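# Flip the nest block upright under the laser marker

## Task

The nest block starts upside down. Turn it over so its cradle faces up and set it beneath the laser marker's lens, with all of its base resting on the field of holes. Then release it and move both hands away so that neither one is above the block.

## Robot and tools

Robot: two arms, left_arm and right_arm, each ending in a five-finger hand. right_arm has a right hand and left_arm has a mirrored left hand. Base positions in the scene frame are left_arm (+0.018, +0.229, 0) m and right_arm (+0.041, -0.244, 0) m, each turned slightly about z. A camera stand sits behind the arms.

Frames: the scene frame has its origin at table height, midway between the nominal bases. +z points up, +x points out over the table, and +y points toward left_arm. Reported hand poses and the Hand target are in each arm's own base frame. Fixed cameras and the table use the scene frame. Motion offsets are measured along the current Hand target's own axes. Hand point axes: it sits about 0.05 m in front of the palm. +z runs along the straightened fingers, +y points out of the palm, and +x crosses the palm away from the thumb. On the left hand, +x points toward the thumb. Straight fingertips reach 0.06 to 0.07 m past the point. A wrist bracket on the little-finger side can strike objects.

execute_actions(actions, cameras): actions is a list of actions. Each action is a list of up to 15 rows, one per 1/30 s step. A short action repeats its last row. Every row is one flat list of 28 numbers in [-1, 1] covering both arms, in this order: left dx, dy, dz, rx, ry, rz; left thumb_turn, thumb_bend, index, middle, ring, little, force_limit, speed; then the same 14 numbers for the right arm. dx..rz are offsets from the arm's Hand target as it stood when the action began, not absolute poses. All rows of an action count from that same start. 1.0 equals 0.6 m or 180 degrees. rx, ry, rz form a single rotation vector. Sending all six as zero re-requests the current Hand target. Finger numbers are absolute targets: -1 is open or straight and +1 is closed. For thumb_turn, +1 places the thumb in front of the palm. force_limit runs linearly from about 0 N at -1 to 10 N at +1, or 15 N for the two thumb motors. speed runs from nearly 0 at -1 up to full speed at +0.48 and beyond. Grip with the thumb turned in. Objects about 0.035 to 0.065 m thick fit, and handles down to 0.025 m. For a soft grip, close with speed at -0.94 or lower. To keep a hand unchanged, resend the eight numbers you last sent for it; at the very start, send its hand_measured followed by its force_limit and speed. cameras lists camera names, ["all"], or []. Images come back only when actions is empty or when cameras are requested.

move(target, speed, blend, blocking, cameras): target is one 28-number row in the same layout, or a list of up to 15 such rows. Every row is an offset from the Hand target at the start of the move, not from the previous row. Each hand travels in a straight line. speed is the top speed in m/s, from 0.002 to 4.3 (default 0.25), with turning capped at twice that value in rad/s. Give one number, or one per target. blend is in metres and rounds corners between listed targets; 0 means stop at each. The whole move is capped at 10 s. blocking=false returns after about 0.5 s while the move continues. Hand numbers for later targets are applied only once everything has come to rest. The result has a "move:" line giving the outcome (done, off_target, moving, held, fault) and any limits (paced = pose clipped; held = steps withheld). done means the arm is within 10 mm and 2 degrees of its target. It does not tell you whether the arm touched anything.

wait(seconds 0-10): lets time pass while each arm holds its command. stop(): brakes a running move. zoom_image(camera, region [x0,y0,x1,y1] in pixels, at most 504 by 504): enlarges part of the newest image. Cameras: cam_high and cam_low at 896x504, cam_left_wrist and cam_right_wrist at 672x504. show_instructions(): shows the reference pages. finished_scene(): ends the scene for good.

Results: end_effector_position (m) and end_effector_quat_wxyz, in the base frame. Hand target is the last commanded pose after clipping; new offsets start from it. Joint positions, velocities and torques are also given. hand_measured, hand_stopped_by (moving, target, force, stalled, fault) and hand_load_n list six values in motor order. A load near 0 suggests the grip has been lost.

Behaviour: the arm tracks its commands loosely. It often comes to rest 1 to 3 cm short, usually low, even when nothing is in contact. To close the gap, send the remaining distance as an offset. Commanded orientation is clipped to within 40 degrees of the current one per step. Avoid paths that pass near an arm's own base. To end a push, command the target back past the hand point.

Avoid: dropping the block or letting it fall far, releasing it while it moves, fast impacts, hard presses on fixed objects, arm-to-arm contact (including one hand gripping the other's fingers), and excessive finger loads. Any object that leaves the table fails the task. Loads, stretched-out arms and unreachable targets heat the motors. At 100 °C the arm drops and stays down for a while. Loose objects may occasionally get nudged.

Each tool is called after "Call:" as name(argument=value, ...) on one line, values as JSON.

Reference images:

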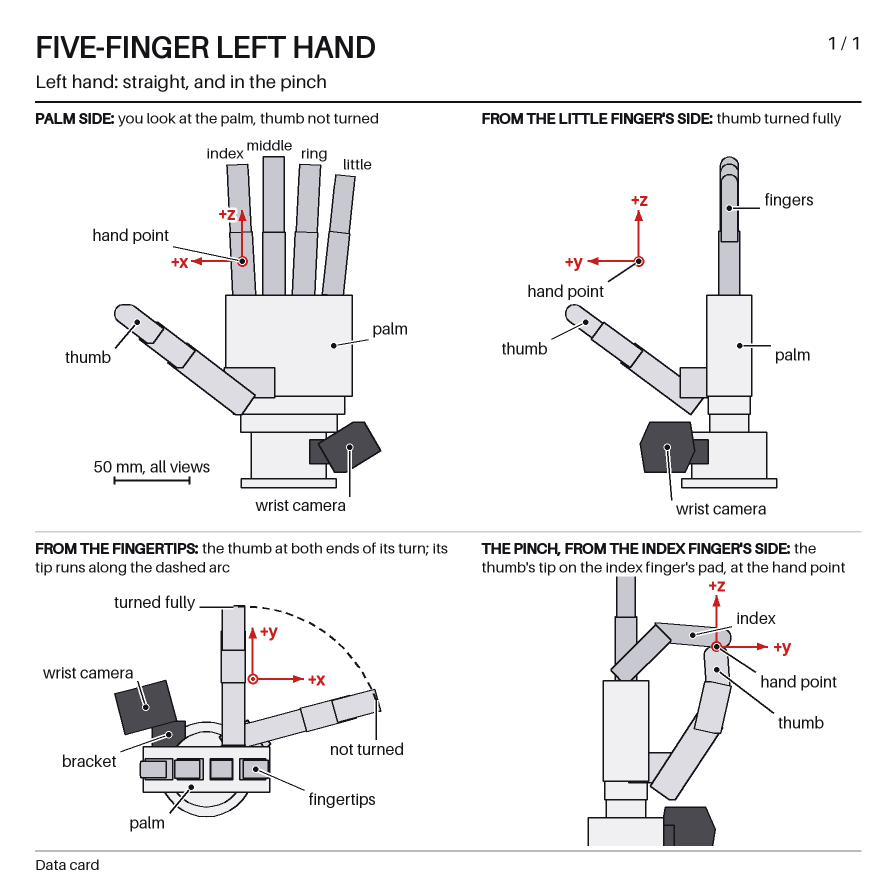

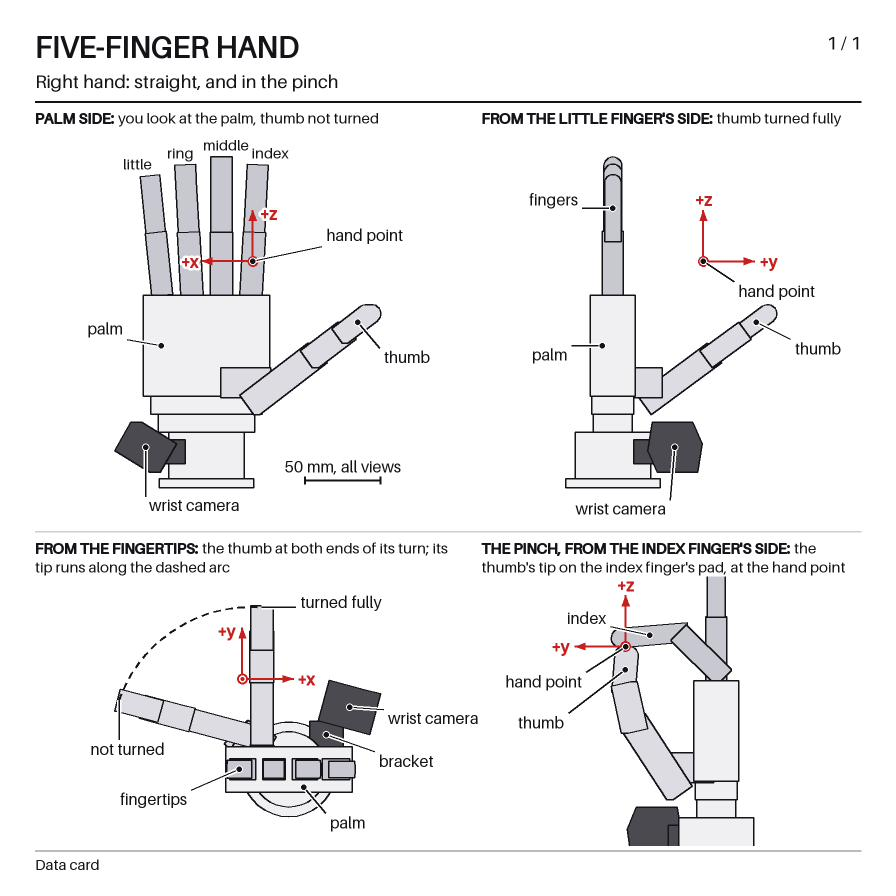

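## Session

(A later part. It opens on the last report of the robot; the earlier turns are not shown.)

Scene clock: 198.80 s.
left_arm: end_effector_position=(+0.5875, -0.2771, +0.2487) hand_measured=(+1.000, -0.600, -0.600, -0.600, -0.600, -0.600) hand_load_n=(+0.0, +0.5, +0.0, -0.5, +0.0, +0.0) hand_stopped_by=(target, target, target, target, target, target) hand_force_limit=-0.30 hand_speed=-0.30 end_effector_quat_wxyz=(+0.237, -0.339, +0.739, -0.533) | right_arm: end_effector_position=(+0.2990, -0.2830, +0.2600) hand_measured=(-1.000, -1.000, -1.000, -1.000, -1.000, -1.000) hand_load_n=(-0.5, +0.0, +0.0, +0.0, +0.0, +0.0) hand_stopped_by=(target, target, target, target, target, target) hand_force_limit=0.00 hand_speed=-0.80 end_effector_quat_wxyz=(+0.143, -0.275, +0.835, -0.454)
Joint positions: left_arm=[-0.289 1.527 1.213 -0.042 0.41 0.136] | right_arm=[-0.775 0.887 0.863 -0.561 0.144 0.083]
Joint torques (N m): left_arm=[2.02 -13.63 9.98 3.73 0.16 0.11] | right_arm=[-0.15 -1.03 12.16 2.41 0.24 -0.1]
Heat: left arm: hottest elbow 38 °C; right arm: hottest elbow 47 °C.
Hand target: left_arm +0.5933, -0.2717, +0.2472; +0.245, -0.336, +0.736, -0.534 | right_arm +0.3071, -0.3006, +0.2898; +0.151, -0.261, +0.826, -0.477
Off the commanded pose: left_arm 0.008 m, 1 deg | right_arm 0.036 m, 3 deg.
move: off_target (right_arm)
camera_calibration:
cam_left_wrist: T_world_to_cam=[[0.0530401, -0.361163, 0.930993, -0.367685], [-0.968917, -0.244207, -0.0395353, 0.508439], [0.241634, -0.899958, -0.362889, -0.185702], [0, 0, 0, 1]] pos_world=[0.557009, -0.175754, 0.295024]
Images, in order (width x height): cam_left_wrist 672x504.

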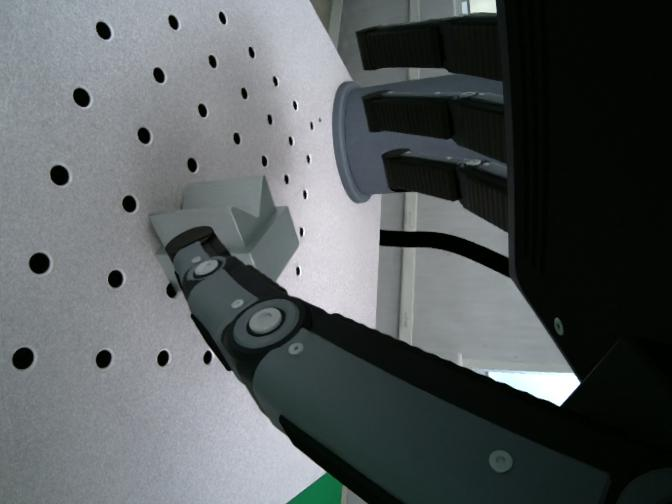

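Call:
move(target=[-0.0028,0.0413,0.0155,0,0,0,1,-0.6,-0.6,-0.6,-0.6,-0.6,-0.3,-0.3,0,0,0,0,0,0,-1,-1,-1,-1,-1,-1,0,-0.8], speed=0.06, cameras=["cam_left_wrist"])

Call:
zoom_image(camera="cam_left_wrist", region=[150, 120, 400, 340])

Scene clock: 202.40 s.
left_arm: end_effector_position=(+0.5895, -0.2772, +0.2216) hand_measured=(+1.000, -0.600, -0.600, -0.600, -0.600, -0.600) hand_load_n=(+0.0, +0.0, +0.0, +0.0, +0.0, +0.0) hand_stopped_by=(target, target, target, target, target, target) hand_force_limit=-0.30 hand_speed=-0.30 end_effector_quat_wxyz=(+0.236, -0.339, +0.739, -0.532) | right_arm: end_effector_position=(+0.2990, -0.2830, +0.2600) hand_measured=(-1.000, -1.000, -1.000, -1.000, -1.000, -1.000) hand_load_n=(+0.0, +0.0, +0.0, +0.0, +0.0, +0.0) hand_stopped_by=(target, target, target, target, target, target) hand_force_limit=0.00 hand_speed=-0.80 end_effector_quat_wxyz=(+0.143, -0.275, +0.835, -0.454)
Joint positions: left_arm=[-0.288 1.557 1.172 0.026 0.412 0.136] | right_arm=[-0.775 0.887 0.863 -0.561 0.144 0.083]
Joint torques (N m): left_arm=[1.9 -14.1 9.88 3.78 0.14 0.11] | right_arm=[-0.38 -1.2 12.16 2.41 0.24 -0.09]
Heat: left arm: hottest elbow 38 °C; right arm: hottest elbow 47 °C.
Hand target: left_arm +0.5954, -0.2711, +0.2206; +0.245, -0.336, +0.736, -0.534 | right_arm +0.3071, -0.3006, +0.2898; +0.151, -0.261, +0.826, -0.477
Off the commanded pose: left_arm 0.008 m, 1 deg | right_arm 0.036 m, 3 deg.
move: off_target (right_arm)
camera_calibration:
cam_left_wrist: T_world_to_cam=[[0.053788, -0.361537, 0.930805, -0.342997], [-0.969176, -0.243342, -0.0385122, 0.509332], [0.240428, -0.900042, -0.363482, -0.195201], [0, 0, 0, 1]] pos_world=[0.559013, -0.175753, 0.267926]
Images, in order (width x height): cam_left_wrist 672x504.

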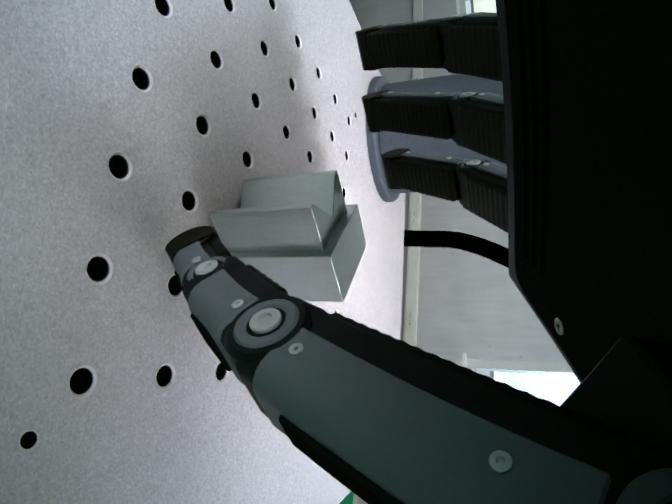

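Scaled by 2.016 from the camera's 672x504 image, which has a finer 960x720 frame.

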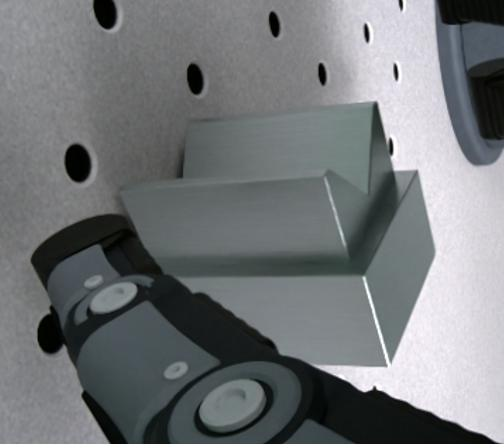

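Call:
execute_actions(actions=[[[0,0,0,0,0,0,1,-0.42,-0.15,-0.15,-0.15,-0.15,-0.3,-0.7,0,0,0,0,0,0,-1,-1,-1,-1,-1,-1,0,-0.8]]], cameras=["cam_left_wrist"])

Call:
zoom_image(camera="cam_left_wrist", region=[150, 120, 400, 340])

Scene clock: 206.40 s.
left_arm: end_effector_position=(+0.5895, -0.2772, +0.2216) hand_measured=(+1.000, -0.420, -0.150, -0.150, -0.150, -0.150) hand_load_n=(+0.0, +0.0, +0.0, +0.0, -0.5, +0.0) hand_stopped_by=(target, target, target, target, target, target) hand_force_limit=-0.30 hand_speed=-0.70 end_effector_quat_wxyz=(+0.236, -0.338, +0.739, -0.533) | right_arm: end_effector_position=(+0.2990, -0.2830, +0.2600) hand_measured=(-1.000, -1.000, -1.000, -1.000, -1.000, -1.000) hand_load_n=(+0.0, +0.0, +0.0, +0.0, +0.0, +0.0) hand_stopped_by=(target, target, target, target, target, target) hand_force_limit=0.00 hand_speed=-0.80 end_effector_quat_wxyz=(+0.143, -0.275, +0.835, -0.454)
Joint positions: left_arm=[-0.288 1.557 1.172 0.027 0.412 0.137] | right_arm=[-0.775 0.887 0.863 -0.561 0.144 0.083]
Joint torques (N m): left_arm=[2.26 -12.92 9.5 3.85 0.17 0.09] | right_arm=[-0.32 -1.2 12.18 2.41 0.24 -0.1]
Heat: left arm: hottest elbow 37 °C; right arm: hottest elbow 47 °C.
Hand target: left_arm +0.5954, -0.2711, +0.2207; +0.245, -0.336, +0.736, -0.534 | right_arm +0.3071, -0.3006, +0.2898; +0.151, -0.261, +0.826, -0.477
Off the commanded pose: left_arm 0.009 m, 1 deg | right_arm 0.036 m, 3 deg.
Step readings (end_effector_position of left_arm | right_arm):
0: (+0.5895, -0.2772, +0.2216) | (+0.2990, -0.2830, +0.2600)
1: (+0.5895, -0.2772, +0.2216) | (+0.2990, -0.2830, +0.2600)
2: (+0.5895, -0.2772, +0.2216) | (+0.2990, -0.2830, +0.2600)
4: (+0.5895, -0.2773, +0.2217) | (+0.2990, -0.2830, +0.2600)
8: (+0.5895, -0.2772, +0.2216) | (+0.2990, -0.2830, +0.2600)
15: (+0.5895, -0.2772, +0.2216) | (+0.2990, -0.2830, +0.2600)
camera_calibration:
cam_left_wrist: T_world_to_cam=[[0.0531283, -0.36159, 0.930822, -0.342776], [-0.969262, -0.242915, -0.0390412, 0.509674], [0.240228, -0.900136, -0.363381, -0.195211], [0, 0, 0, 1]] pos_world=[0.559113, -0.175853, 0.268026]
Images, in order (width x height): cam_left_wrist 672x504.

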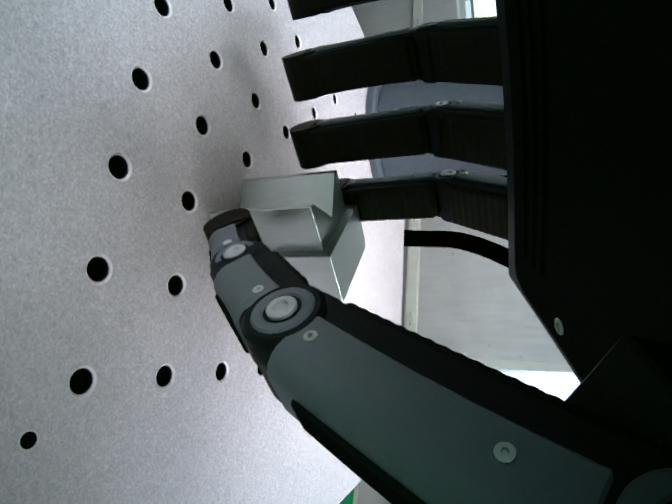

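Scaled by 2.016 from the camera's 672x504 image, which has a finer 960x720 frame.

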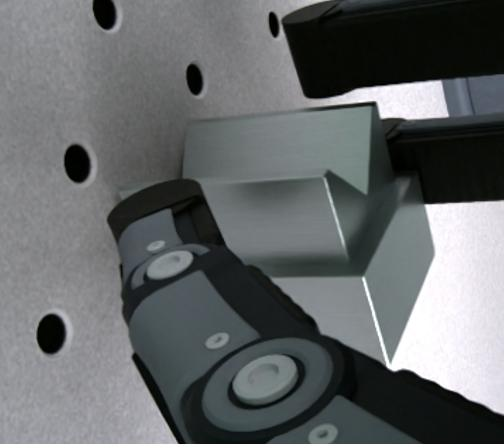

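Call:
execute_actions(actions=[[[0,0,0,0,0,0,1,0.3,0.15,0.2,-0.15,-0.15,-0.3,-0.92,0,0,0,0,0,0,-1,-1,-1,-1,-1,-1,0,-0.8]],[[0,0,0,0,0,0,1,0.3,0.15,0.2,-0.15,-0.15,-0.3,-0.92,0,0,0,0,0,0,-1,-1,-1,-1,-1,-1,0,-0.8]]], cameras=["cam_left_wrist"])

Call:
zoom_image(camera="cam_left_wrist", region=[150, 120, 400, 340])

Scene clock: 211.13 s.
left_arm: end_effector_position=(+0.5896, -0.2774, +0.2221) hand_measured=(+1.000, -0.344, -0.024, +0.004, -0.150, -0.150) hand_load_n=(-1.0, +6.5, +4.0, +3.5, +0.0, +0.0) hand_stopped_by=(target, force, force, force, target, target) hand_force_limit=-0.30 hand_speed=-0.92 end_effector_quat_wxyz=(+0.237, -0.338, +0.739, -0.533) | right_arm: end_effector_position=(+0.2990, -0.2830, +0.2600) hand_measured=(-1.000, -1.000, -1.000, -1.000, -1.000, -1.000) hand_load_n=(-0.5, +0.0, +0.0, +0.0, +0.0, +0.0) hand_stopped_by=(target, target, target, target, target, target) hand_force_limit=0.00 hand_speed=-0.80 end_effector_quat_wxyz=(+0.143, -0.275, +0.835, -0.454)
Joint positions: left_arm=[-0.288 1.557 1.172 0.029 0.413 0.137] | right_arm=[-0.775 0.887 0.863 -0.561 0.144 0.083]
Joint torques (N m): left_arm=[1.96 -13.27 9.72 3.63 0.12 0.12] | right_arm=[-0.38 -1.26 12.19 2.43 0.23 -0.09]
Heat: left arm: hottest elbow 37 °C; right arm: hottest elbow 47 °C.
Hand target: left_arm +0.5954, -0.2711, +0.2207; +0.245, -0.336, +0.736, -0.534 | right_arm +0.3071, -0.3006, +0.2898; +0.151, -0.261, +0.826, -0.477
Off the commanded pose: left_arm 0.009 m, 1 deg | right_arm 0.036 m, 3 deg.
Step readings (end_effector_position of left_arm | right_arm):
0: (+0.5895, -0.2772, +0.2216) | (+0.2990, -0.2830, +0.2600)
1: (+0.5895, -0.2772, +0.2216) | (+0.2990, -0.2830, +0.2600)
2: (+0.5895, -0.2772, +0.2216) | (+0.2990, -0.2830, +0.2600)
4: (+0.5895, -0.2772, +0.2216) | (+0.2990, -0.2830, +0.2600)
8: (+0.5896, -0.2773, +0.2218) | (+0.2990, -0.2830, +0.2600)
15: (+0.5896, -0.2774, +0.2220) | (+0.2990, -0.2830, +0.2600)
16: (+0.5897, -0.2774, +0.2221) | (+0.2990, -0.2830, +0.2600)
17: (+0.5897, -0.2774, +0.2221) | (+0.2990, -0.2830, +0.2600)
19: (+0.5897, -0.2774, +0.2221) | (+0.2990, -0.2830, +0.2600)
23: (+0.5896, -0.2774, +0.2221) | (+0.2990, -0.2830, +0.2600)
30: (+0.5896, -0.2774, +0.2221) | (+0.2990, -0.2830, +0.2600)
camera_calibration:
cam_left_wrist: T_world_to_cam=[[0.0512344, -0.360909, 0.931193, -0.342013], [-0.969366, -0.242251, -0.0405563, 0.510339], [0.24022, -0.900588, -0.362264, -0.19559], [0, 0, 0, 1]] pos_world=[0.559212, -0.175951, 0.268322]
Images, in order (width x height): cam_left_wrist 672x504.

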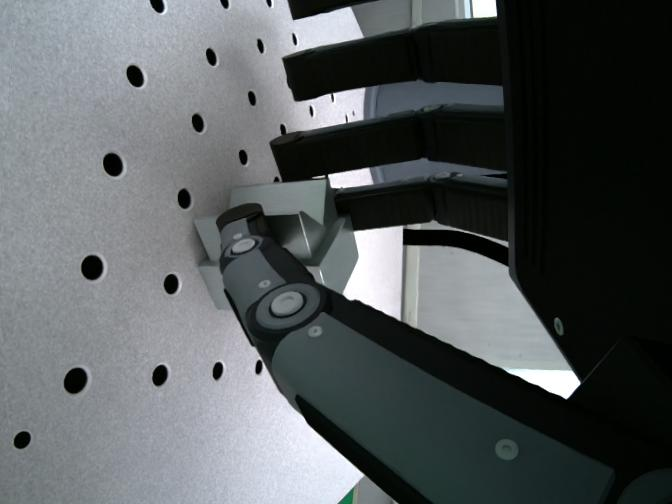

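Scaled by 2.016 from the camera's 672x504 image, which has a finer 960x720 frame.

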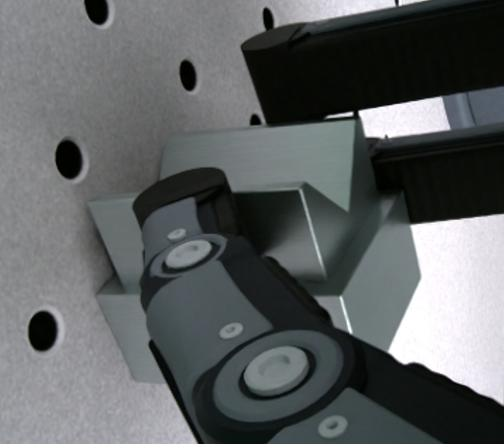

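Call:
move(target=[[-0.0002,-0.0951,-0.0309,0,0,0,1,0.3,0.15,0.2,-0.15,-0.15,-0.3,-0.92,0,0,0,0,0,0,-1,-1,-1,-1,-1,-1,0,-0.8],[0.0342,-0.1518,0.0665,0,-0.1402,0.4329,1,0.3,0.15,0.2,-0.15,-0.15,-0.3,-0.92,0,0,0,0,0,0,-1,-1,-1,-1,-1,-1,0,-0.8]], speed=[0.08,0.2], cameras=["cam_left_wrist","cam_low"])

Call:
zoom_image(camera="cam_left_wrist", region=[150, 120, 400, 340])

Scene clock: 225.77 s.
left_arm: end_effector_position=(+0.6328, -0.3237, +0.2902) hand_measured=(+1.000, -0.344, -0.024, +0.004, -0.150, -0.150) hand_load_n=(-0.5, +6.0, +4.5, +3.5, +0.0, +0.0) hand_stopped_by=(target, force, force, force, target, target) hand_force_limit=-0.30 hand_speed=-0.92 end_effector_quat_wxyz=(+0.658, +0.092, +0.725, -0.181) | right_arm: end_effector_position=(+0.2990, -0.2830, +0.2600) hand_measured=(-1.000, -1.000, -1.000, -1.000, -1.000, -1.000) hand_load_n=(-0.5, +0.0, +0.0, +0.0, +0.0, +0.0) hand_stopped_by=(target, target, target, target, target, target) hand_force_limit=0.00 hand_speed=-0.80 end_effector_quat_wxyz=(+0.143, -0.275, +0.835, -0.454)
Joint positions: left_arm=[-0.605 1.618 1.191 0.357 -0.209 1.414] | right_arm=[-0.775 0.887 0.863 -0.561 0.144 0.083]
Joint torques (N m): left_arm=[0.97 -14.56 9.88 4.11 -0.17 0.24] | right_arm=[-0.32 -1.14 12.18 2.43 0.23 -0.1]
Heat: left arm: hottest elbow 37 °C; right arm: hottest elbow 48 °C.
Hand target: left_arm +0.6319, -0.3301, +0.2949; +0.666, +0.097, +0.716, -0.183 | right_arm +0.3071, -0.3006, +0.2898; +0.151, -0.261, +0.826, -0.477
Off the commanded pose: left_arm 0.008 m, 2 deg | right_arm 0.036 m, 3 deg.
move: off_target (right_arm)
camera_calibration:
cam_left_wrist: T_world_to_cam=[[-0.420363, -0.90134, -0.10431, -0.000368687], [-0.49222, 0.323101, -0.808285, 0.647575], [0.762243, -0.28843, -0.579478, -0.292016], [0, 0, 0, 1]] pos_world=[0.541182, -0.293791, 0.35417]
Images, in order (width x height): cam_low 896x504, cam_left_wrist 672x504.

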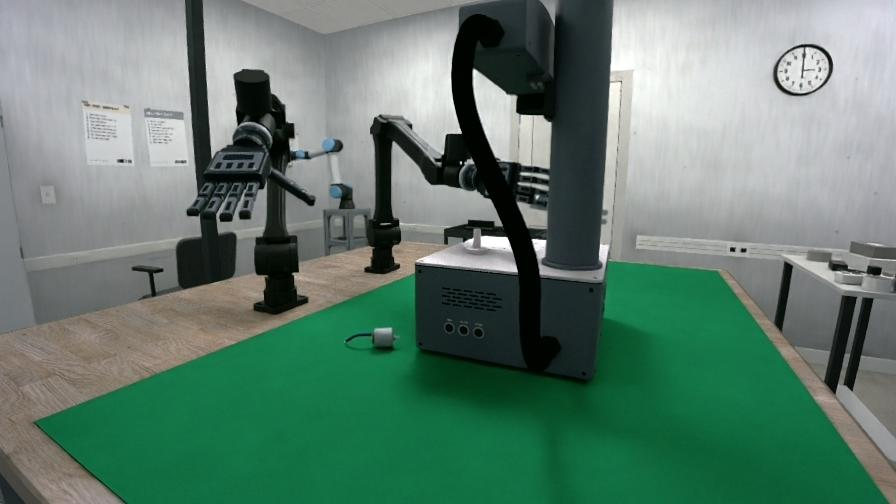

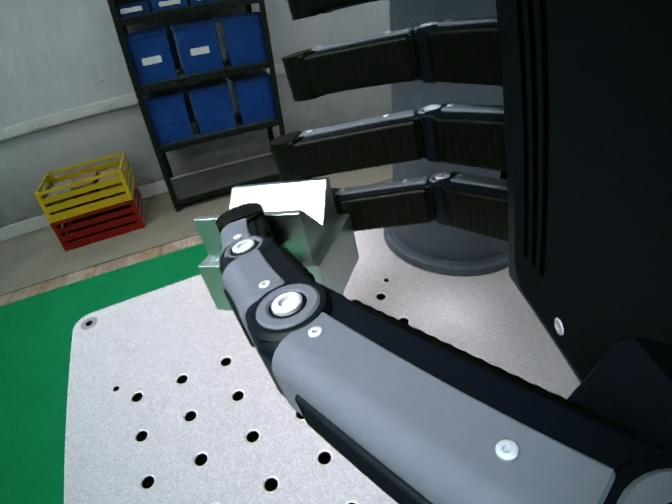

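Scaled by 2.016 from the camera's 672x504 image, which has a finer 960x720 frame.

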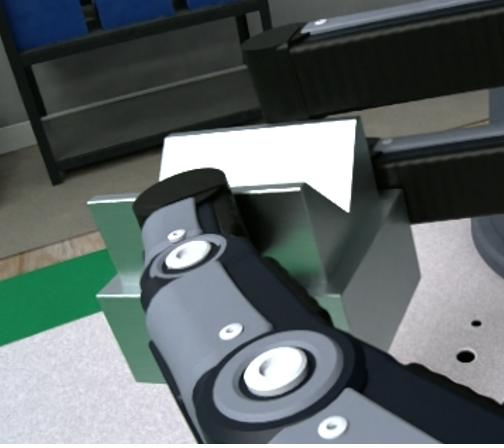

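Call:
move(target=[0.1088,0.0118,-0.023,0,0,0,1,0.3,0.15,0.2,-0.15,-0.15,-0.3,-0.92,0,0,0,0,0,0,-1,-1,-1,-1,-1,-1,0,-0.8], speed=0.08, cameras=["cam_left_wrist"])

Scene clock: 229.93 s.
left_arm: end_effector_position=(+0.6177, -0.3177, +0.2230) hand_measured=(+1.000, -0.344, -0.024, +0.004, -0.150, -0.150) hand_load_n=(-0.5, +6.5, +4.5, +3.0, +0.0, +0.0) hand_stopped_by=(target, force, force, force, target, target) hand_force_limit=-0.30 hand_speed=-0.92 end_effector_quat_wxyz=(+0.657, +0.092, +0.726, -0.180) | right_arm: end_effector_position=(+0.2990, -0.2830, +0.2600) hand_measured=(-1.000, -1.000, -1.000, -1.000, -1.000, -1.000) hand_load_n=(+0.0, +0.0, +0.0, +0.0, +0.0, -0.5) hand_stopped_by=(target, target, target, target, target, target) hand_force_limit=0.00 hand_speed=-0.80 end_effector_quat_wxyz=(+0.143, -0.275, +0.835, -0.454)
Joint positions: left_arm=[-0.612 1.67 1.058 0.539 -0.218 1.414] | right_arm=[-0.775 0.887 0.863 -0.561 0.144 0.083]
Joint torques (N m): left_arm=[0.15 -14.15 9.2 4.23 -0.22 0.23] | right_arm=[-0.38 -1.2 12.21 2.41 0.24 -0.09]
Heat: left arm: hottest elbow 37 °C; right arm: hottest elbow 48 °C.
Hand target: left_arm +0.6159, -0.3251, +0.2301; +0.666, +0.097, +0.716, -0.183 | right_arm +0.3071, -0.3006, +0.2898; +0.151, -0.261, +0.826, -0.477
Off the commanded pose: left_arm 0.010 m, 2 deg | right_arm 0.036 m, 3 deg.
move: off_target (right_arm)
camera_calibration:
cam_left_wrist: T_world_to_cam=[[-0.419644, -0.901437, -0.106346, -0.00838998], [-0.494578, 0.325321, -0.805952, 0.585579], [0.761112, -0.285617, -0.58235, -0.31558], [0, 0, 0, 1]] pos_world=[0.526285, -0.288199, 0.287278]
Images, in order (width x height): cam_left_wrist 672x504.

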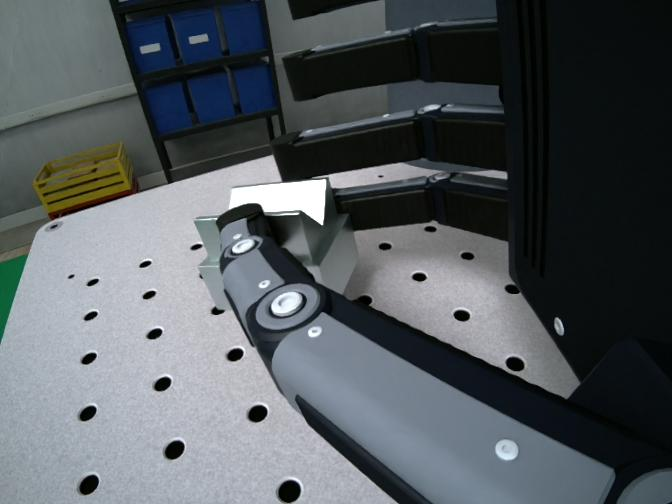

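Call:
move(target=[0.0248,0.002,-0.001,0,0,0.0222,1,0.3,0.15,0.2,-0.15,-0.15,-0.3,-0.92,0,0,0,0,0,0,-1,-1,-1,-1,-1,-1,0,-0.8], speed=0.04, cameras=["cam_left_wrist"])

Call:
zoom_image(camera="cam_left_wrist", region=[150, 120, 400, 340])

Scene clock: 232.87 s.
left_arm: end_effector_position=(+0.6166, -0.3181, +0.2108) hand_measured=(+1.000, -0.344, -0.024, +0.004, -0.150, -0.150) hand_load_n=(-0.5, +6.0, +4.0, +3.5, +0.0, +0.0) hand_stopped_by=(target, force, force, force, target, target) hand_force_limit=-0.30 hand_speed=-0.92 end_effector_quat_wxyz=(+0.665, +0.116, +0.721, -0.158) | right_arm: end_effector_position=(+0.2990, -0.2830, +0.2600) hand_measured=(-1.000, -1.000, -1.000, -1.000, -1.000, -1.000) hand_load_n=(-0.5, +0.0, +0.0, -0.5, +0.0, +0.0) hand_stopped_by=(target, target, target, target, target, target) hand_force_limit=0.00 hand_speed=-0.80 end_effector_quat_wxyz=(+0.143, -0.275, +0.835, -0.454)
Joint positions: left_arm=[-0.619 1.697 1.039 0.59 -0.225 1.482] | right_arm=[-0.775 0.887 0.863 -0.561 0.144 0.083]
Joint torques (N m): left_arm=[0.44 -14.68 8.9 4.15 -0.23 0.2] | right_arm=[-0.38 -1.14 12.16 2.45 0.24 -0.1]
Heat: left arm: hottest elbow 37 °C; right arm: hottest elbow 48 °C.
Hand target: left_arm +0.6145, -0.3252, +0.2151; +0.672, +0.122, +0.712, -0.160 | right_arm +0.3071, -0.3006, +0.2898; +0.151, -0.261, +0.826, -0.477
Off the commanded pose: left_arm 0.009 m, 2 deg | right_arm 0.036 m, 3 deg.
move: off_target (right_arm)
camera_calibration:
cam_left_wrist: T_world_to_cam=[[-0.419326, -0.891182, -0.173092, 0.00666703], [-0.468963, 0.375894, -0.799235, 0.574192], [0.777328, -0.253967, -0.575554, -0.323245], [0, 0, 0, 1]] pos_world=[0.523338, -0.291987, 0.274024]
Images, in order (width x height): cam_left_wrist 672x504.

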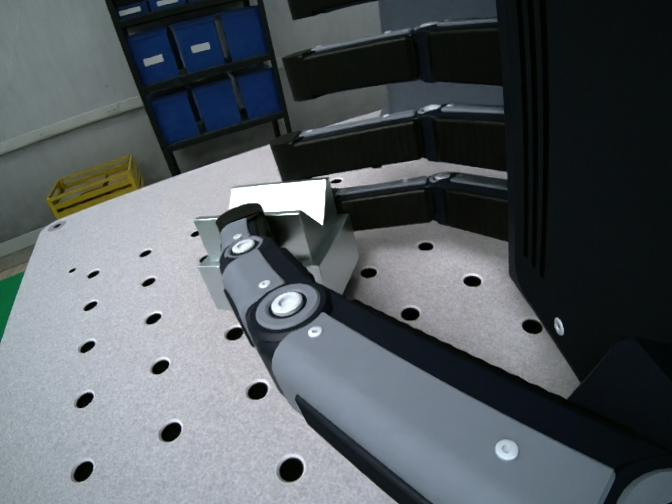

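Scaled by 2.016 from the camera's 672x504 image, which has a finer 960x720 frame.

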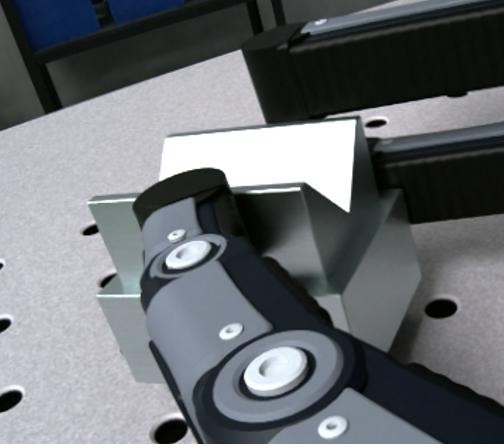

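Call:
move(target=[0.01,0.0006,0.0004,0,-0.0128,0.003,1,0.3,0.15,0.2,-0.15,-0.15,-0.3,-0.92,0,0,0,0,0,0,-1,-1,-1,-1,-1,-1,0,-0.8], speed=0.03, cameras=["cam_left_wrist"])

Call:
zoom_image(camera="cam_left_wrist", region=[150, 120, 400, 340])

Scene clock: 235.63 s.
left_arm: end_effector_position=(+0.6168, -0.3184, +0.2052) hand_measured=(+1.000, -0.344, -0.024, +0.004, -0.150, -0.150) hand_load_n=(-0.5, +6.0, +4.5, +3.0, +0.0, +0.0) hand_stopped_by=(target, force, force, force, target, target) hand_force_limit=-0.30 hand_speed=-0.92 end_effector_quat_wxyz=(+0.680, +0.117, +0.707, -0.157) | right_arm: end_effector_position=(+0.2990, -0.2830, +0.2600) hand_measured=(-1.000, -1.000, -1.000, -1.000, -1.000, -1.000) hand_load_n=(+0.0, +0.0, +0.0, +0.0, +0.0, +0.0) hand_stopped_by=(target, target, target, target, target, target) hand_force_limit=0.00 hand_speed=-0.80 end_effector_quat_wxyz=(+0.143, -0.275, +0.835, -0.454)
Joint positions: left_arm=[-0.621 1.724 1.02 0.678 -0.23 1.501] | right_arm=[-0.775 0.887 0.863 -0.561 0.144 0.083]
Joint torques (N m): left_arm=[0.91 -14.33 8.34 4.11 -0.16 0.27] | right_arm=[-0.38 -1.14 12.18 2.37 0.23 -0.1]
Heat: left arm: hottest elbow 37 °C; right arm: hottest elbow 48 °C.
Hand target: left_arm +0.6143, -0.3253, +0.2090; +0.687, +0.122, +0.698, -0.159 | right_arm +0.3071, -0.3006, +0.2898; +0.151, -0.261, +0.826, -0.477
Off the commanded pose: left_arm 0.008 m, 1 deg | right_arm 0.036 m, 3 deg.
move: off_target (right_arm)
camera_calibration:
cam_left_wrist: T_world_to_cam=[[-0.410763, -0.892879, -0.184502, 0.00209903], [-0.436069, 0.370112, -0.820281, 0.552094], [0.800698, -0.256485, -0.541385, -0.349019], [0, 0, 0, 1]] pos_world=[0.521073, -0.291981, 0.264306]
Images, in order (width x height): cam_left_wrist 672x504.

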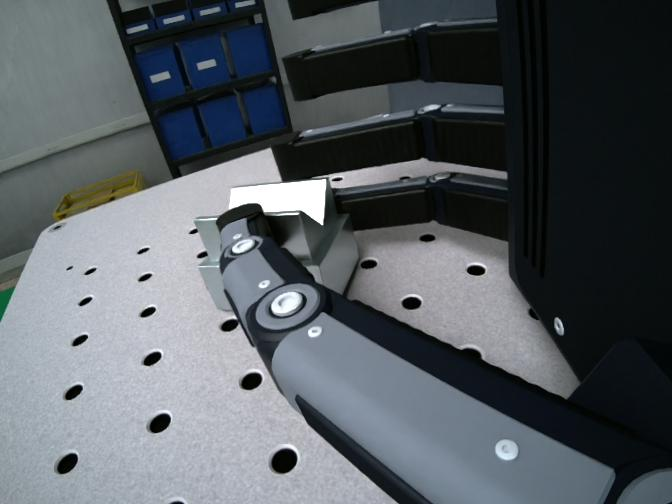

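Scaled by 2.016 from the camera's 672x504 image, which has a finer 960x720 frame.

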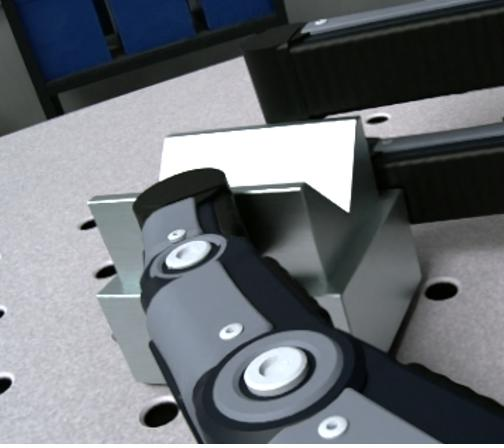

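Call:
move(target=[0.0075,0.0004,0.0002,0,0,0,1,0.3,0.15,0.2,-0.15,-0.15,-0.3,-0.92,0,0,0,0,0,0,-1,-1,-1,-1,-1,-1,0,-0.8], speed=0.02, cameras=["cam_left_wrist"])

Call:
zoom_image(camera="cam_left_wrist", region=[150, 120, 400, 340])

Scene clock: 237.53 s.
left_arm: end_effector_position=(+0.6177, -0.3188, +0.2045) hand_measured=(+1.000, -0.344, -0.024, +0.004, -0.150, -0.150) hand_load_n=(-1.0, +6.0, +4.5, +3.0, +0.0, +0.0) hand_stopped_by=(target, force, force, force, target, target) hand_force_limit=-0.30 hand_speed=-0.92 end_effector_quat_wxyz=(+0.682, +0.117, +0.704, -0.157) | right_arm: end_effector_position=(+0.2990, -0.2830, +0.2600) hand_measured=(-1.000, -1.000, -1.000, -1.000, -1.000, -1.000) hand_load_n=(+0.0, +0.5, +0.0, +0.0, +0.0, +0.0) hand_stopped_by=(target, target, target, target, target, target) hand_force_limit=0.00 hand_speed=-0.80 end_effector_quat_wxyz=(+0.143, -0.275, +0.835, -0.454)
Joint positions: left_arm=[-0.621 1.731 1.02 0.691 -0.23 1.504] | right_arm=[-0.775 0.887 0.863 -0.561 0.144 0.083]
Joint torques (N m): left_arm=[0.15 -14.04 8.25 4.21 -0.18 0.22] | right_arm=[-0.44 -1.14 12.18 2.39 0.23 -0.1]
Heat: left arm: hottest elbow 37 °C; right arm: hottest elbow 48 °C.
Hand target: left_arm +0.6144, -0.3253, +0.2045; +0.687, +0.122, +0.698, -0.159 | right_arm +0.3071, -0.3006, +0.2898; +0.151, -0.261, +0.826, -0.477
Off the commanded pose: left_arm 0.007 m, 1 deg | right_arm 0.036 m, 3 deg.
move: off_target (right_arm)
camera_calibration:
cam_left_wrist: T_world_to_cam=[[-0.409137, -0.893439, -0.185404, 0.000907906], [-0.430688, 0.368215, -0.82397, 0.548899], [0.804435, -0.257265, -0.535443, -0.354021], [0, 0, 0, 1]] pos_world=[0.521562, -0.292379, 0.262886]
Images, in order (width x height): cam_left_wrist 672x504.

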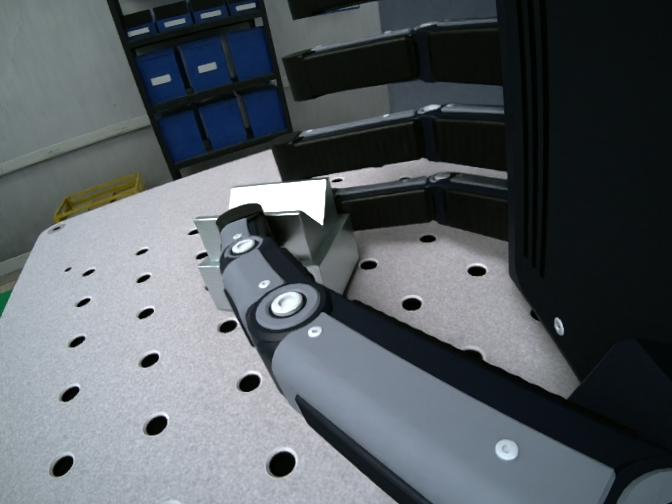

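Scaled by 2.016 from the camera's 672x504 image, which has a finer 960x720 frame.

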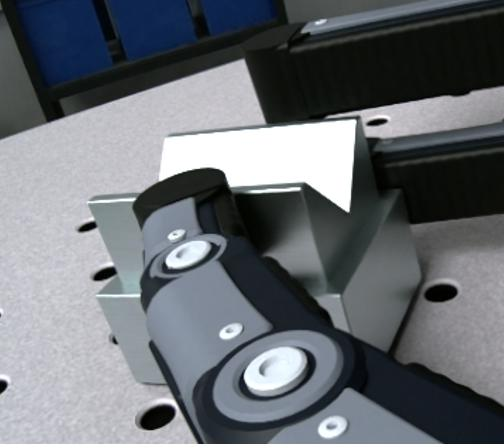

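Call:
move(target=[0.0055,0.0003,0.0002,0,0,0,1,0.3,0.15,0.2,-0.15,-0.15,-0.3,-0.92,0,0,0,0,0,0,-1,-1,-1,-1,-1,-1,0,-0.8], speed=0.02, cameras=["cam_left_wrist"])

Call:
zoom_image(camera="cam_left_wrist", region=[150, 120, 400, 340])

Scene clock: 239.13 s.
left_arm: end_effector_position=(+0.6183, -0.3192, +0.2041) hand_measured=(+1.000, -0.344, -0.024, +0.004, -0.150, -0.150) hand_load_n=(-1.0, +6.0, +4.5, +3.0, +0.0, +0.0) hand_stopped_by=(target, force, force, force, target, target) hand_force_limit=-0.30 hand_speed=-0.92 end_effector_quat_wxyz=(+0.684, +0.116, +0.702, -0.158) | right_arm: end_effector_position=(+0.2990, -0.2830, +0.2600) hand_measured=(-1.000, -1.000, -1.000, -1.000, -1.000, -1.000) hand_load_n=(-0.5, +0.0, +0.0, +0.0, +0.0, +0.0) hand_stopped_by=(target, target, target, target, target, target) hand_force_limit=0.00 hand_speed=-0.80 end_effector_quat_wxyz=(+0.143, -0.275, +0.835, -0.454)
Joint positions: left_arm=[-0.621 1.735 1.02 0.702 -0.23 1.505] | right_arm=[-0.775 0.887 0.863 -0.561 0.144 0.083]
Joint torques (N m): left_arm=[0.5 -14.33 8.01 4.05 -0.11 0.2] | right_arm=[-0.38 -1.08 12.16 2.44 0.24 -0.1]
Heat: left arm: hottest elbow 37 °C; right arm: hottest elbow 48 °C.
Hand target: left_arm +0.6145, -0.3254, +0.2012; +0.687, +0.122, +0.698, -0.159 | right_arm +0.3071, -0.3006, +0.2898; +0.151, -0.261, +0.826, -0.477
Off the commanded pose: left_arm 0.008 m, 1 deg | right_arm 0.036 m, 3 deg.
move: off_target (right_arm)
camera_calibration:
cam_left_wrist: T_world_to_cam=[[-0.408215, -0.893773, -0.185823, 0.000123372], [-0.426273, 0.366626, -0.826968, 0.546396], [0.807249, -0.25837, -0.530654, -0.35787], [0, 0, 0, 1]] pos_world=[0.521855, -0.292676, 0.26197]
Images, in order (width x height): cam_left_wrist 672x504.

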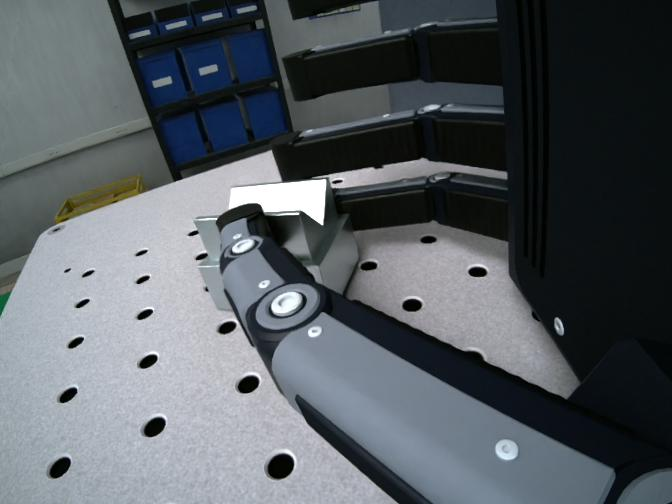

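Scaled by 2.016 from the camera's 672x504 image, which has a finer 960x720 frame.

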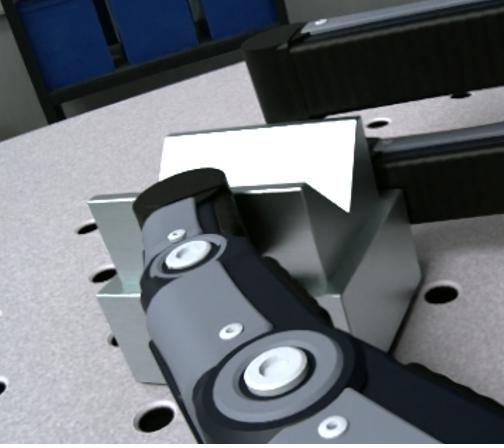

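Call:
move(target=[-0.0038,-0.0003,-0.0002,0,0,0.0194,1,0.3,0.15,0.2,-0.15,-0.15,-0.3,-0.92,0,0,0,0,0,0,-1,-1,-1,-1,-1,-1,0,-0.8], speed=0.03, cameras=["cam_left_wrist"])

Call:
zoom_image(camera="cam_left_wrist", region=[150, 120, 400, 340])

Scene clock: 241.77 s.
left_arm: end_effector_position=(+0.6175, -0.3189, +0.2031) hand_measured=(+1.000, -0.344, -0.024, +0.004, -0.150, -0.150) hand_load_n=(-0.5, +6.0, +4.5, +3.0, +0.0, +0.0) hand_stopped_by=(target, force, force, force, target, target) hand_force_limit=-0.30 hand_speed=-0.92 end_effector_quat_wxyz=(+0.687, +0.138, +0.701, -0.137) | right_arm: end_effector_position=(+0.2990, -0.2830, +0.2600) hand_measured=(-1.000, -1.000, -1.000, -1.000, -1.000, -1.000) hand_load_n=(-0.5, +0.0, +0.0, +0.0, +0.0, +0.0) hand_stopped_by=(target, target, target, target, target, target) hand_force_limit=0.00 hand_speed=-0.80 end_effector_quat_wxyz=(+0.143, -0.275, +0.835, -0.454)
Joint positions: left_arm=[-0.625 1.74 1.016 0.704 -0.233 1.563] | right_arm=[-0.775 0.887 0.863 -0.561 0.144 0.083]
Joint torques (N m): left_arm=[0.73 -13.63 8.36 4.04 -0.17 0.24] | right_arm=[-0.26 -1.08 12.18 2.41 0.23 -0.11]
Heat: left arm: hottest elbow 37 °C; right arm: hottest elbow 48 °C.
Hand target: left_arm +0.6143, -0.3254, +0.2037; +0.692, +0.144, +0.694, -0.138 | right_arm +0.3071, -0.3006, +0.2898; +0.151, -0.261, +0.826, -0.477
Off the commanded pose: left_arm 0.007 m, 1 deg | right_arm 0.036 m, 3 deg.
move: off_target (right_arm)
camera_calibration:
cam_left_wrist: T_world_to_cam=[[-0.406027, -0.880803, -0.243575, 0.0144198], [-0.411596, 0.414226, -0.811792, 0.548096], [0.815923, -0.229355, -0.530722, -0.353687], [0, 0, 0, 1]] pos_world=[0.52003, -0.295454, 0.260743]
Images, in order (width x height): cam_left_wrist 672x504.

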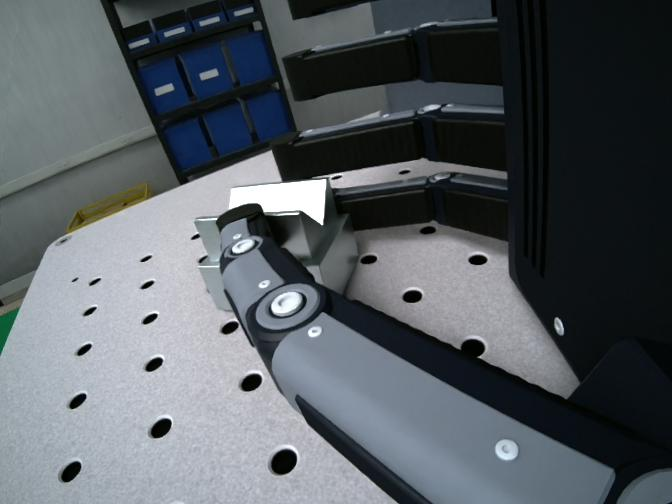

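Scaled by 2.016 from the camera's 672x504 image, which has a finer 960x720 frame.

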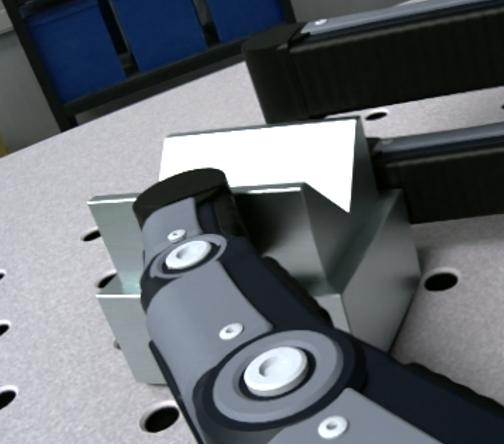

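Call:
move(target=[0.0042,0,0,0,-0.005,0,1,0.3,0.15,0.2,-0.15,-0.15,-0.3,-0.92,0,0,0,0,0,0,-1,-1,-1,-1,-1,-1,0,-0.8], speed=0.02)

Scene clock: 243.57 s.
left_arm: end_effector_position=(+0.6177, -0.3187, +0.2023) hand_measured=(+1.000, -0.344, -0.024, +0.004, -0.150, -0.150) hand_load_n=(-0.5, +6.5, +4.5, +3.5, +0.0, +0.0) hand_stopped_by=(target, force, force, force, target, target) hand_force_limit=-0.30 hand_speed=-0.92 end_effector_quat_wxyz=(+0.693, +0.137, +0.694, -0.138) | right_arm: end_effector_position=(+0.2990, -0.2830, +0.2600) hand_measured=(-1.000, -1.000, -1.000, -1.000, -1.000, -1.000) hand_load_n=(-0.5, +0.0, +0.0, +0.0, +0.0, +0.0) hand_stopped_by=(target, target, target, target, target, target) hand_force_limit=0.00 hand_speed=-0.80 end_effector_quat_wxyz=(+0.143, -0.275, +0.835, -0.454)
Joint positions: left_arm=[-0.625 1.75 1.01 0.74 -0.234 1.569] | right_arm=[-0.775 0.887 0.863 -0.561 0.144 0.083]
Joint torques (N m): left_arm=[0.85 -14.15 8.14 3.93 -0.16 0.27] | right_arm=[-0.21 -1.08 12.15 2.43 0.23 -0.1]
Heat: left arm: hottest elbow 36 °C; right arm: hottest elbow 48 °C.
Hand target: left_arm +0.6144, -0.3253, +0.2009; +0.697, +0.142, +0.689, -0.139 | right_arm +0.3071, -0.3006, +0.2898; +0.151, -0.261, +0.826, -0.477
Off the commanded pose: left_arm 0.008 m, 1 deg | right_arm 0.036 m, 3 deg.
move: off_target (right_arm)

Call:
execute_actions(actions=[[[0,0,0,0,0,0,1,-0.55,-0.4,-0.4,-0.4,-0.4,-0.3,-0.85,0,0,0,0,0,0,-1,-1,-1,-1,-1,-1,0,-0.8]],[[0,0,0,0,0,0,1,-0.55,-0.4,-0.4,-0.4,-0.4,-0.3,-0.85,0,0,0,0,0,0,-1,-1,-1,-1,-1,-1,0,-0.8]]], cameras=["cam_left_wrist"])

Call:
zoom_image(camera="cam_left_wrist", region=[150, 120, 400, 340])

Scene clock: 246.03 s.
left_arm: end_effector_position=(+0.6178, -0.3186, +0.2032) hand_measured=(+1.000, -0.550, -0.400, -0.400, -0.400, -0.400) hand_load_n=(+0.0, +0.0, +0.0, +0.0, +0.0, +0.0) hand_stopped_by=(target, target, target, target, target, target) hand_force_limit=-0.30 hand_speed=-0.85 end_effector_quat_wxyz=(+0.695, +0.137, +0.693, -0.137) | right_arm: end_effector_position=(+0.2990, -0.2830, +0.2600) hand_measured=(-1.000, -1.000, -1.000, -1.000, -1.000, -1.000) hand_load_n=(-0.5, +0.0, +0.0, +0.0, +0.0, +0.0) hand_stopped_by=(target, target, target, target, target, target) hand_force_limit=0.00 hand_speed=-0.80 end_effector_quat_wxyz=(+0.143, -0.275, +0.835, -0.454)
Joint positions: left_arm=[-0.625 1.75 1.01 0.743 -0.234 1.572] | right_arm=[-0.775 0.887 0.863 -0.561 0.144 0.083]
Joint torques (N m): left_arm=[0.44 -14.27 8.06 3.92 -0.15 0.16] | right_arm=[-0.38 -1.14 12.18 2.41 0.23 -0.1]
Heat: left arm: hottest elbow 36 °C; right arm: hottest elbow 48 °C.
Hand target: left_arm +0.6144, -0.3253, +0.2010; +0.697, +0.142, +0.689, -0.139 | right_arm +0.3071, -0.3006, +0.2898; +0.151, -0.261, +0.826, -0.477
Off the commanded pose: left_arm 0.008 m, 1 deg | right_arm 0.036 m, 3 deg.
Step readings (end_effector_position of left_arm | right_arm):
0: (+0.6177, -0.3187, +0.2023) | (+0.2990, -0.2830, +0.2600)
1: (+0.6177, -0.3187, +0.2023) | (+0.2990, -0.2830, +0.2600)
2: (+0.6177, -0.3187, +0.2023) | (+0.2990, -0.2830, +0.2600)
4: (+0.6177, -0.3187, +0.2023) | (+0.2990, -0.2830, +0.2600)
8: (+0.6178, -0.3187, +0.2029) | (+0.2990, -0.2830, +0.2600)
15: (+0.6178, -0.3186, +0.2031) | (+0.2990, -0.2830, +0.2600)
16: (+0.6178, -0.3186, +0.2032) | (+0.2990, -0.2830, +0.2600)
17: (+0.6178, -0.3186, +0.2032) | (+0.2990, -0.2830, +0.2600)
19: (+0.6178, -0.3186, +0.2032) | (+0.2990, -0.2830, +0.2600)
23: (+0.6178, -0.3186, +0.2032) | (+0.2990, -0.2830, +0.2600)
30: (+0.6178, -0.3186, +0.2032) | (+0.2990, -0.2830, +0.2600)
camera_calibration:
cam_left_wrist: T_world_to_cam=[[-0.400112, -0.882321, -0.247832, 0.0115824], [-0.394195, 0.409814, -0.822595, 0.538246], [0.827357, -0.231436, -0.511778, -0.365491], [0, 0, 0, 1]] pos_world=[0.5192, -0.294949, 0.258579]
Images, in order (width x height): cam_left_wrist 672x504.

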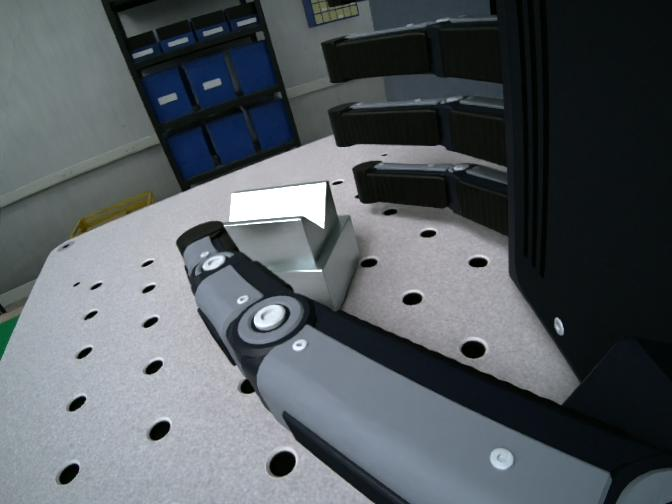

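Scaled by 2.016 from the camera's 672x504 image, which has a finer 960x720 frame.

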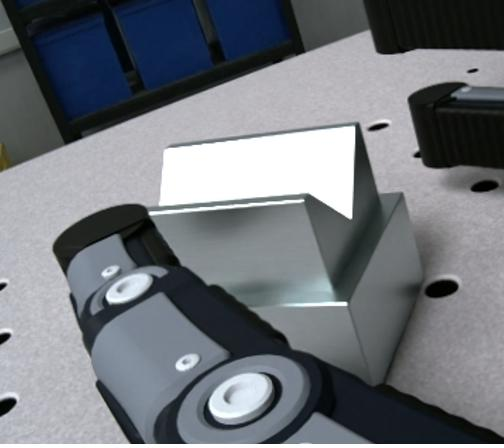

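Call:
move(target=[0,0,0,0,0,0,1,-1,-0.95,-0.95,-0.95,-0.95,-0.3,-0.5,0,0,0,0,0,0,-1,-1,-1,-1,-1,-1,0,-0.8], speed=0.05, cameras=["cam_left_wrist"])

Scene clock: 249.50 s.
left_arm: end_effector_position=(+0.6178, -0.3186, +0.2032) hand_measured=(+1.000, -1.000, -0.950, -0.950, -0.950, -0.950) hand_load_n=(+0.0, +0.0, +0.0, +0.0, +0.0, +0.0) hand_stopped_by=(target, target, target, target, target, target) hand_force_limit=-0.30 hand_speed=-0.50 end_effector_quat_wxyz=(+0.695, +0.138, +0.693, -0.137) | right_arm: end_effector_position=(+0.2990, -0.2830, +0.2600) hand_measured=(-1.000, -1.000, -1.000, -1.000, -1.000, -1.000) hand_load_n=(+0.0, +0.0, +0.0, +0.0, +0.0, +0.0) hand_stopped_by=(target, target, target, target, target, target) hand_force_limit=0.00 hand_speed=-0.80 end_effector_quat_wxyz=(+0.143, -0.275, +0.835, -0.454)
Joint positions: left_arm=[-0.625 1.75 1.01 0.743 -0.234 1.572] | right_arm=[-0.775 0.887 0.863 -0.561 0.144 0.083]
Joint torques (N m): left_arm=[0.67 -14.92 8.12 3.93 -0.14 0.16] | right_arm=[-0.38 -1.14 12.15 2.41 0.24 -0.1]
Heat: left arm: hottest elbow 36 °C; right arm: hottest elbow 48 °C.
Hand target: left_arm +0.6144, -0.3253, +0.2010; +0.697, +0.142, +0.689, -0.139 | right_arm +0.3071, -0.3006, +0.2898; +0.151, -0.261, +0.826, -0.477
Off the commanded pose: left_arm 0.008 m, 1 deg | right_arm 0.036 m, 3 deg.
move: off_target (right_arm)
camera_calibration:
cam_left_wrist: T_world_to_cam=[[-0.400075, -0.882232, -0.248206, 0.0116853], [-0.394063, 0.410104, -0.822514, 0.538242], [0.827439, -0.231259, -0.511727, -0.365494], [0, 0, 0, 1]] pos_world=[0.519199, -0.29495, 0.258579]
Images, in order (width x height): cam_left_wrist 672x504.

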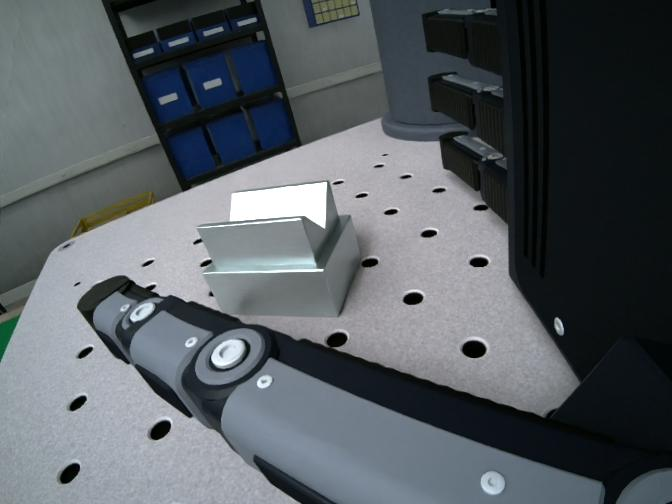

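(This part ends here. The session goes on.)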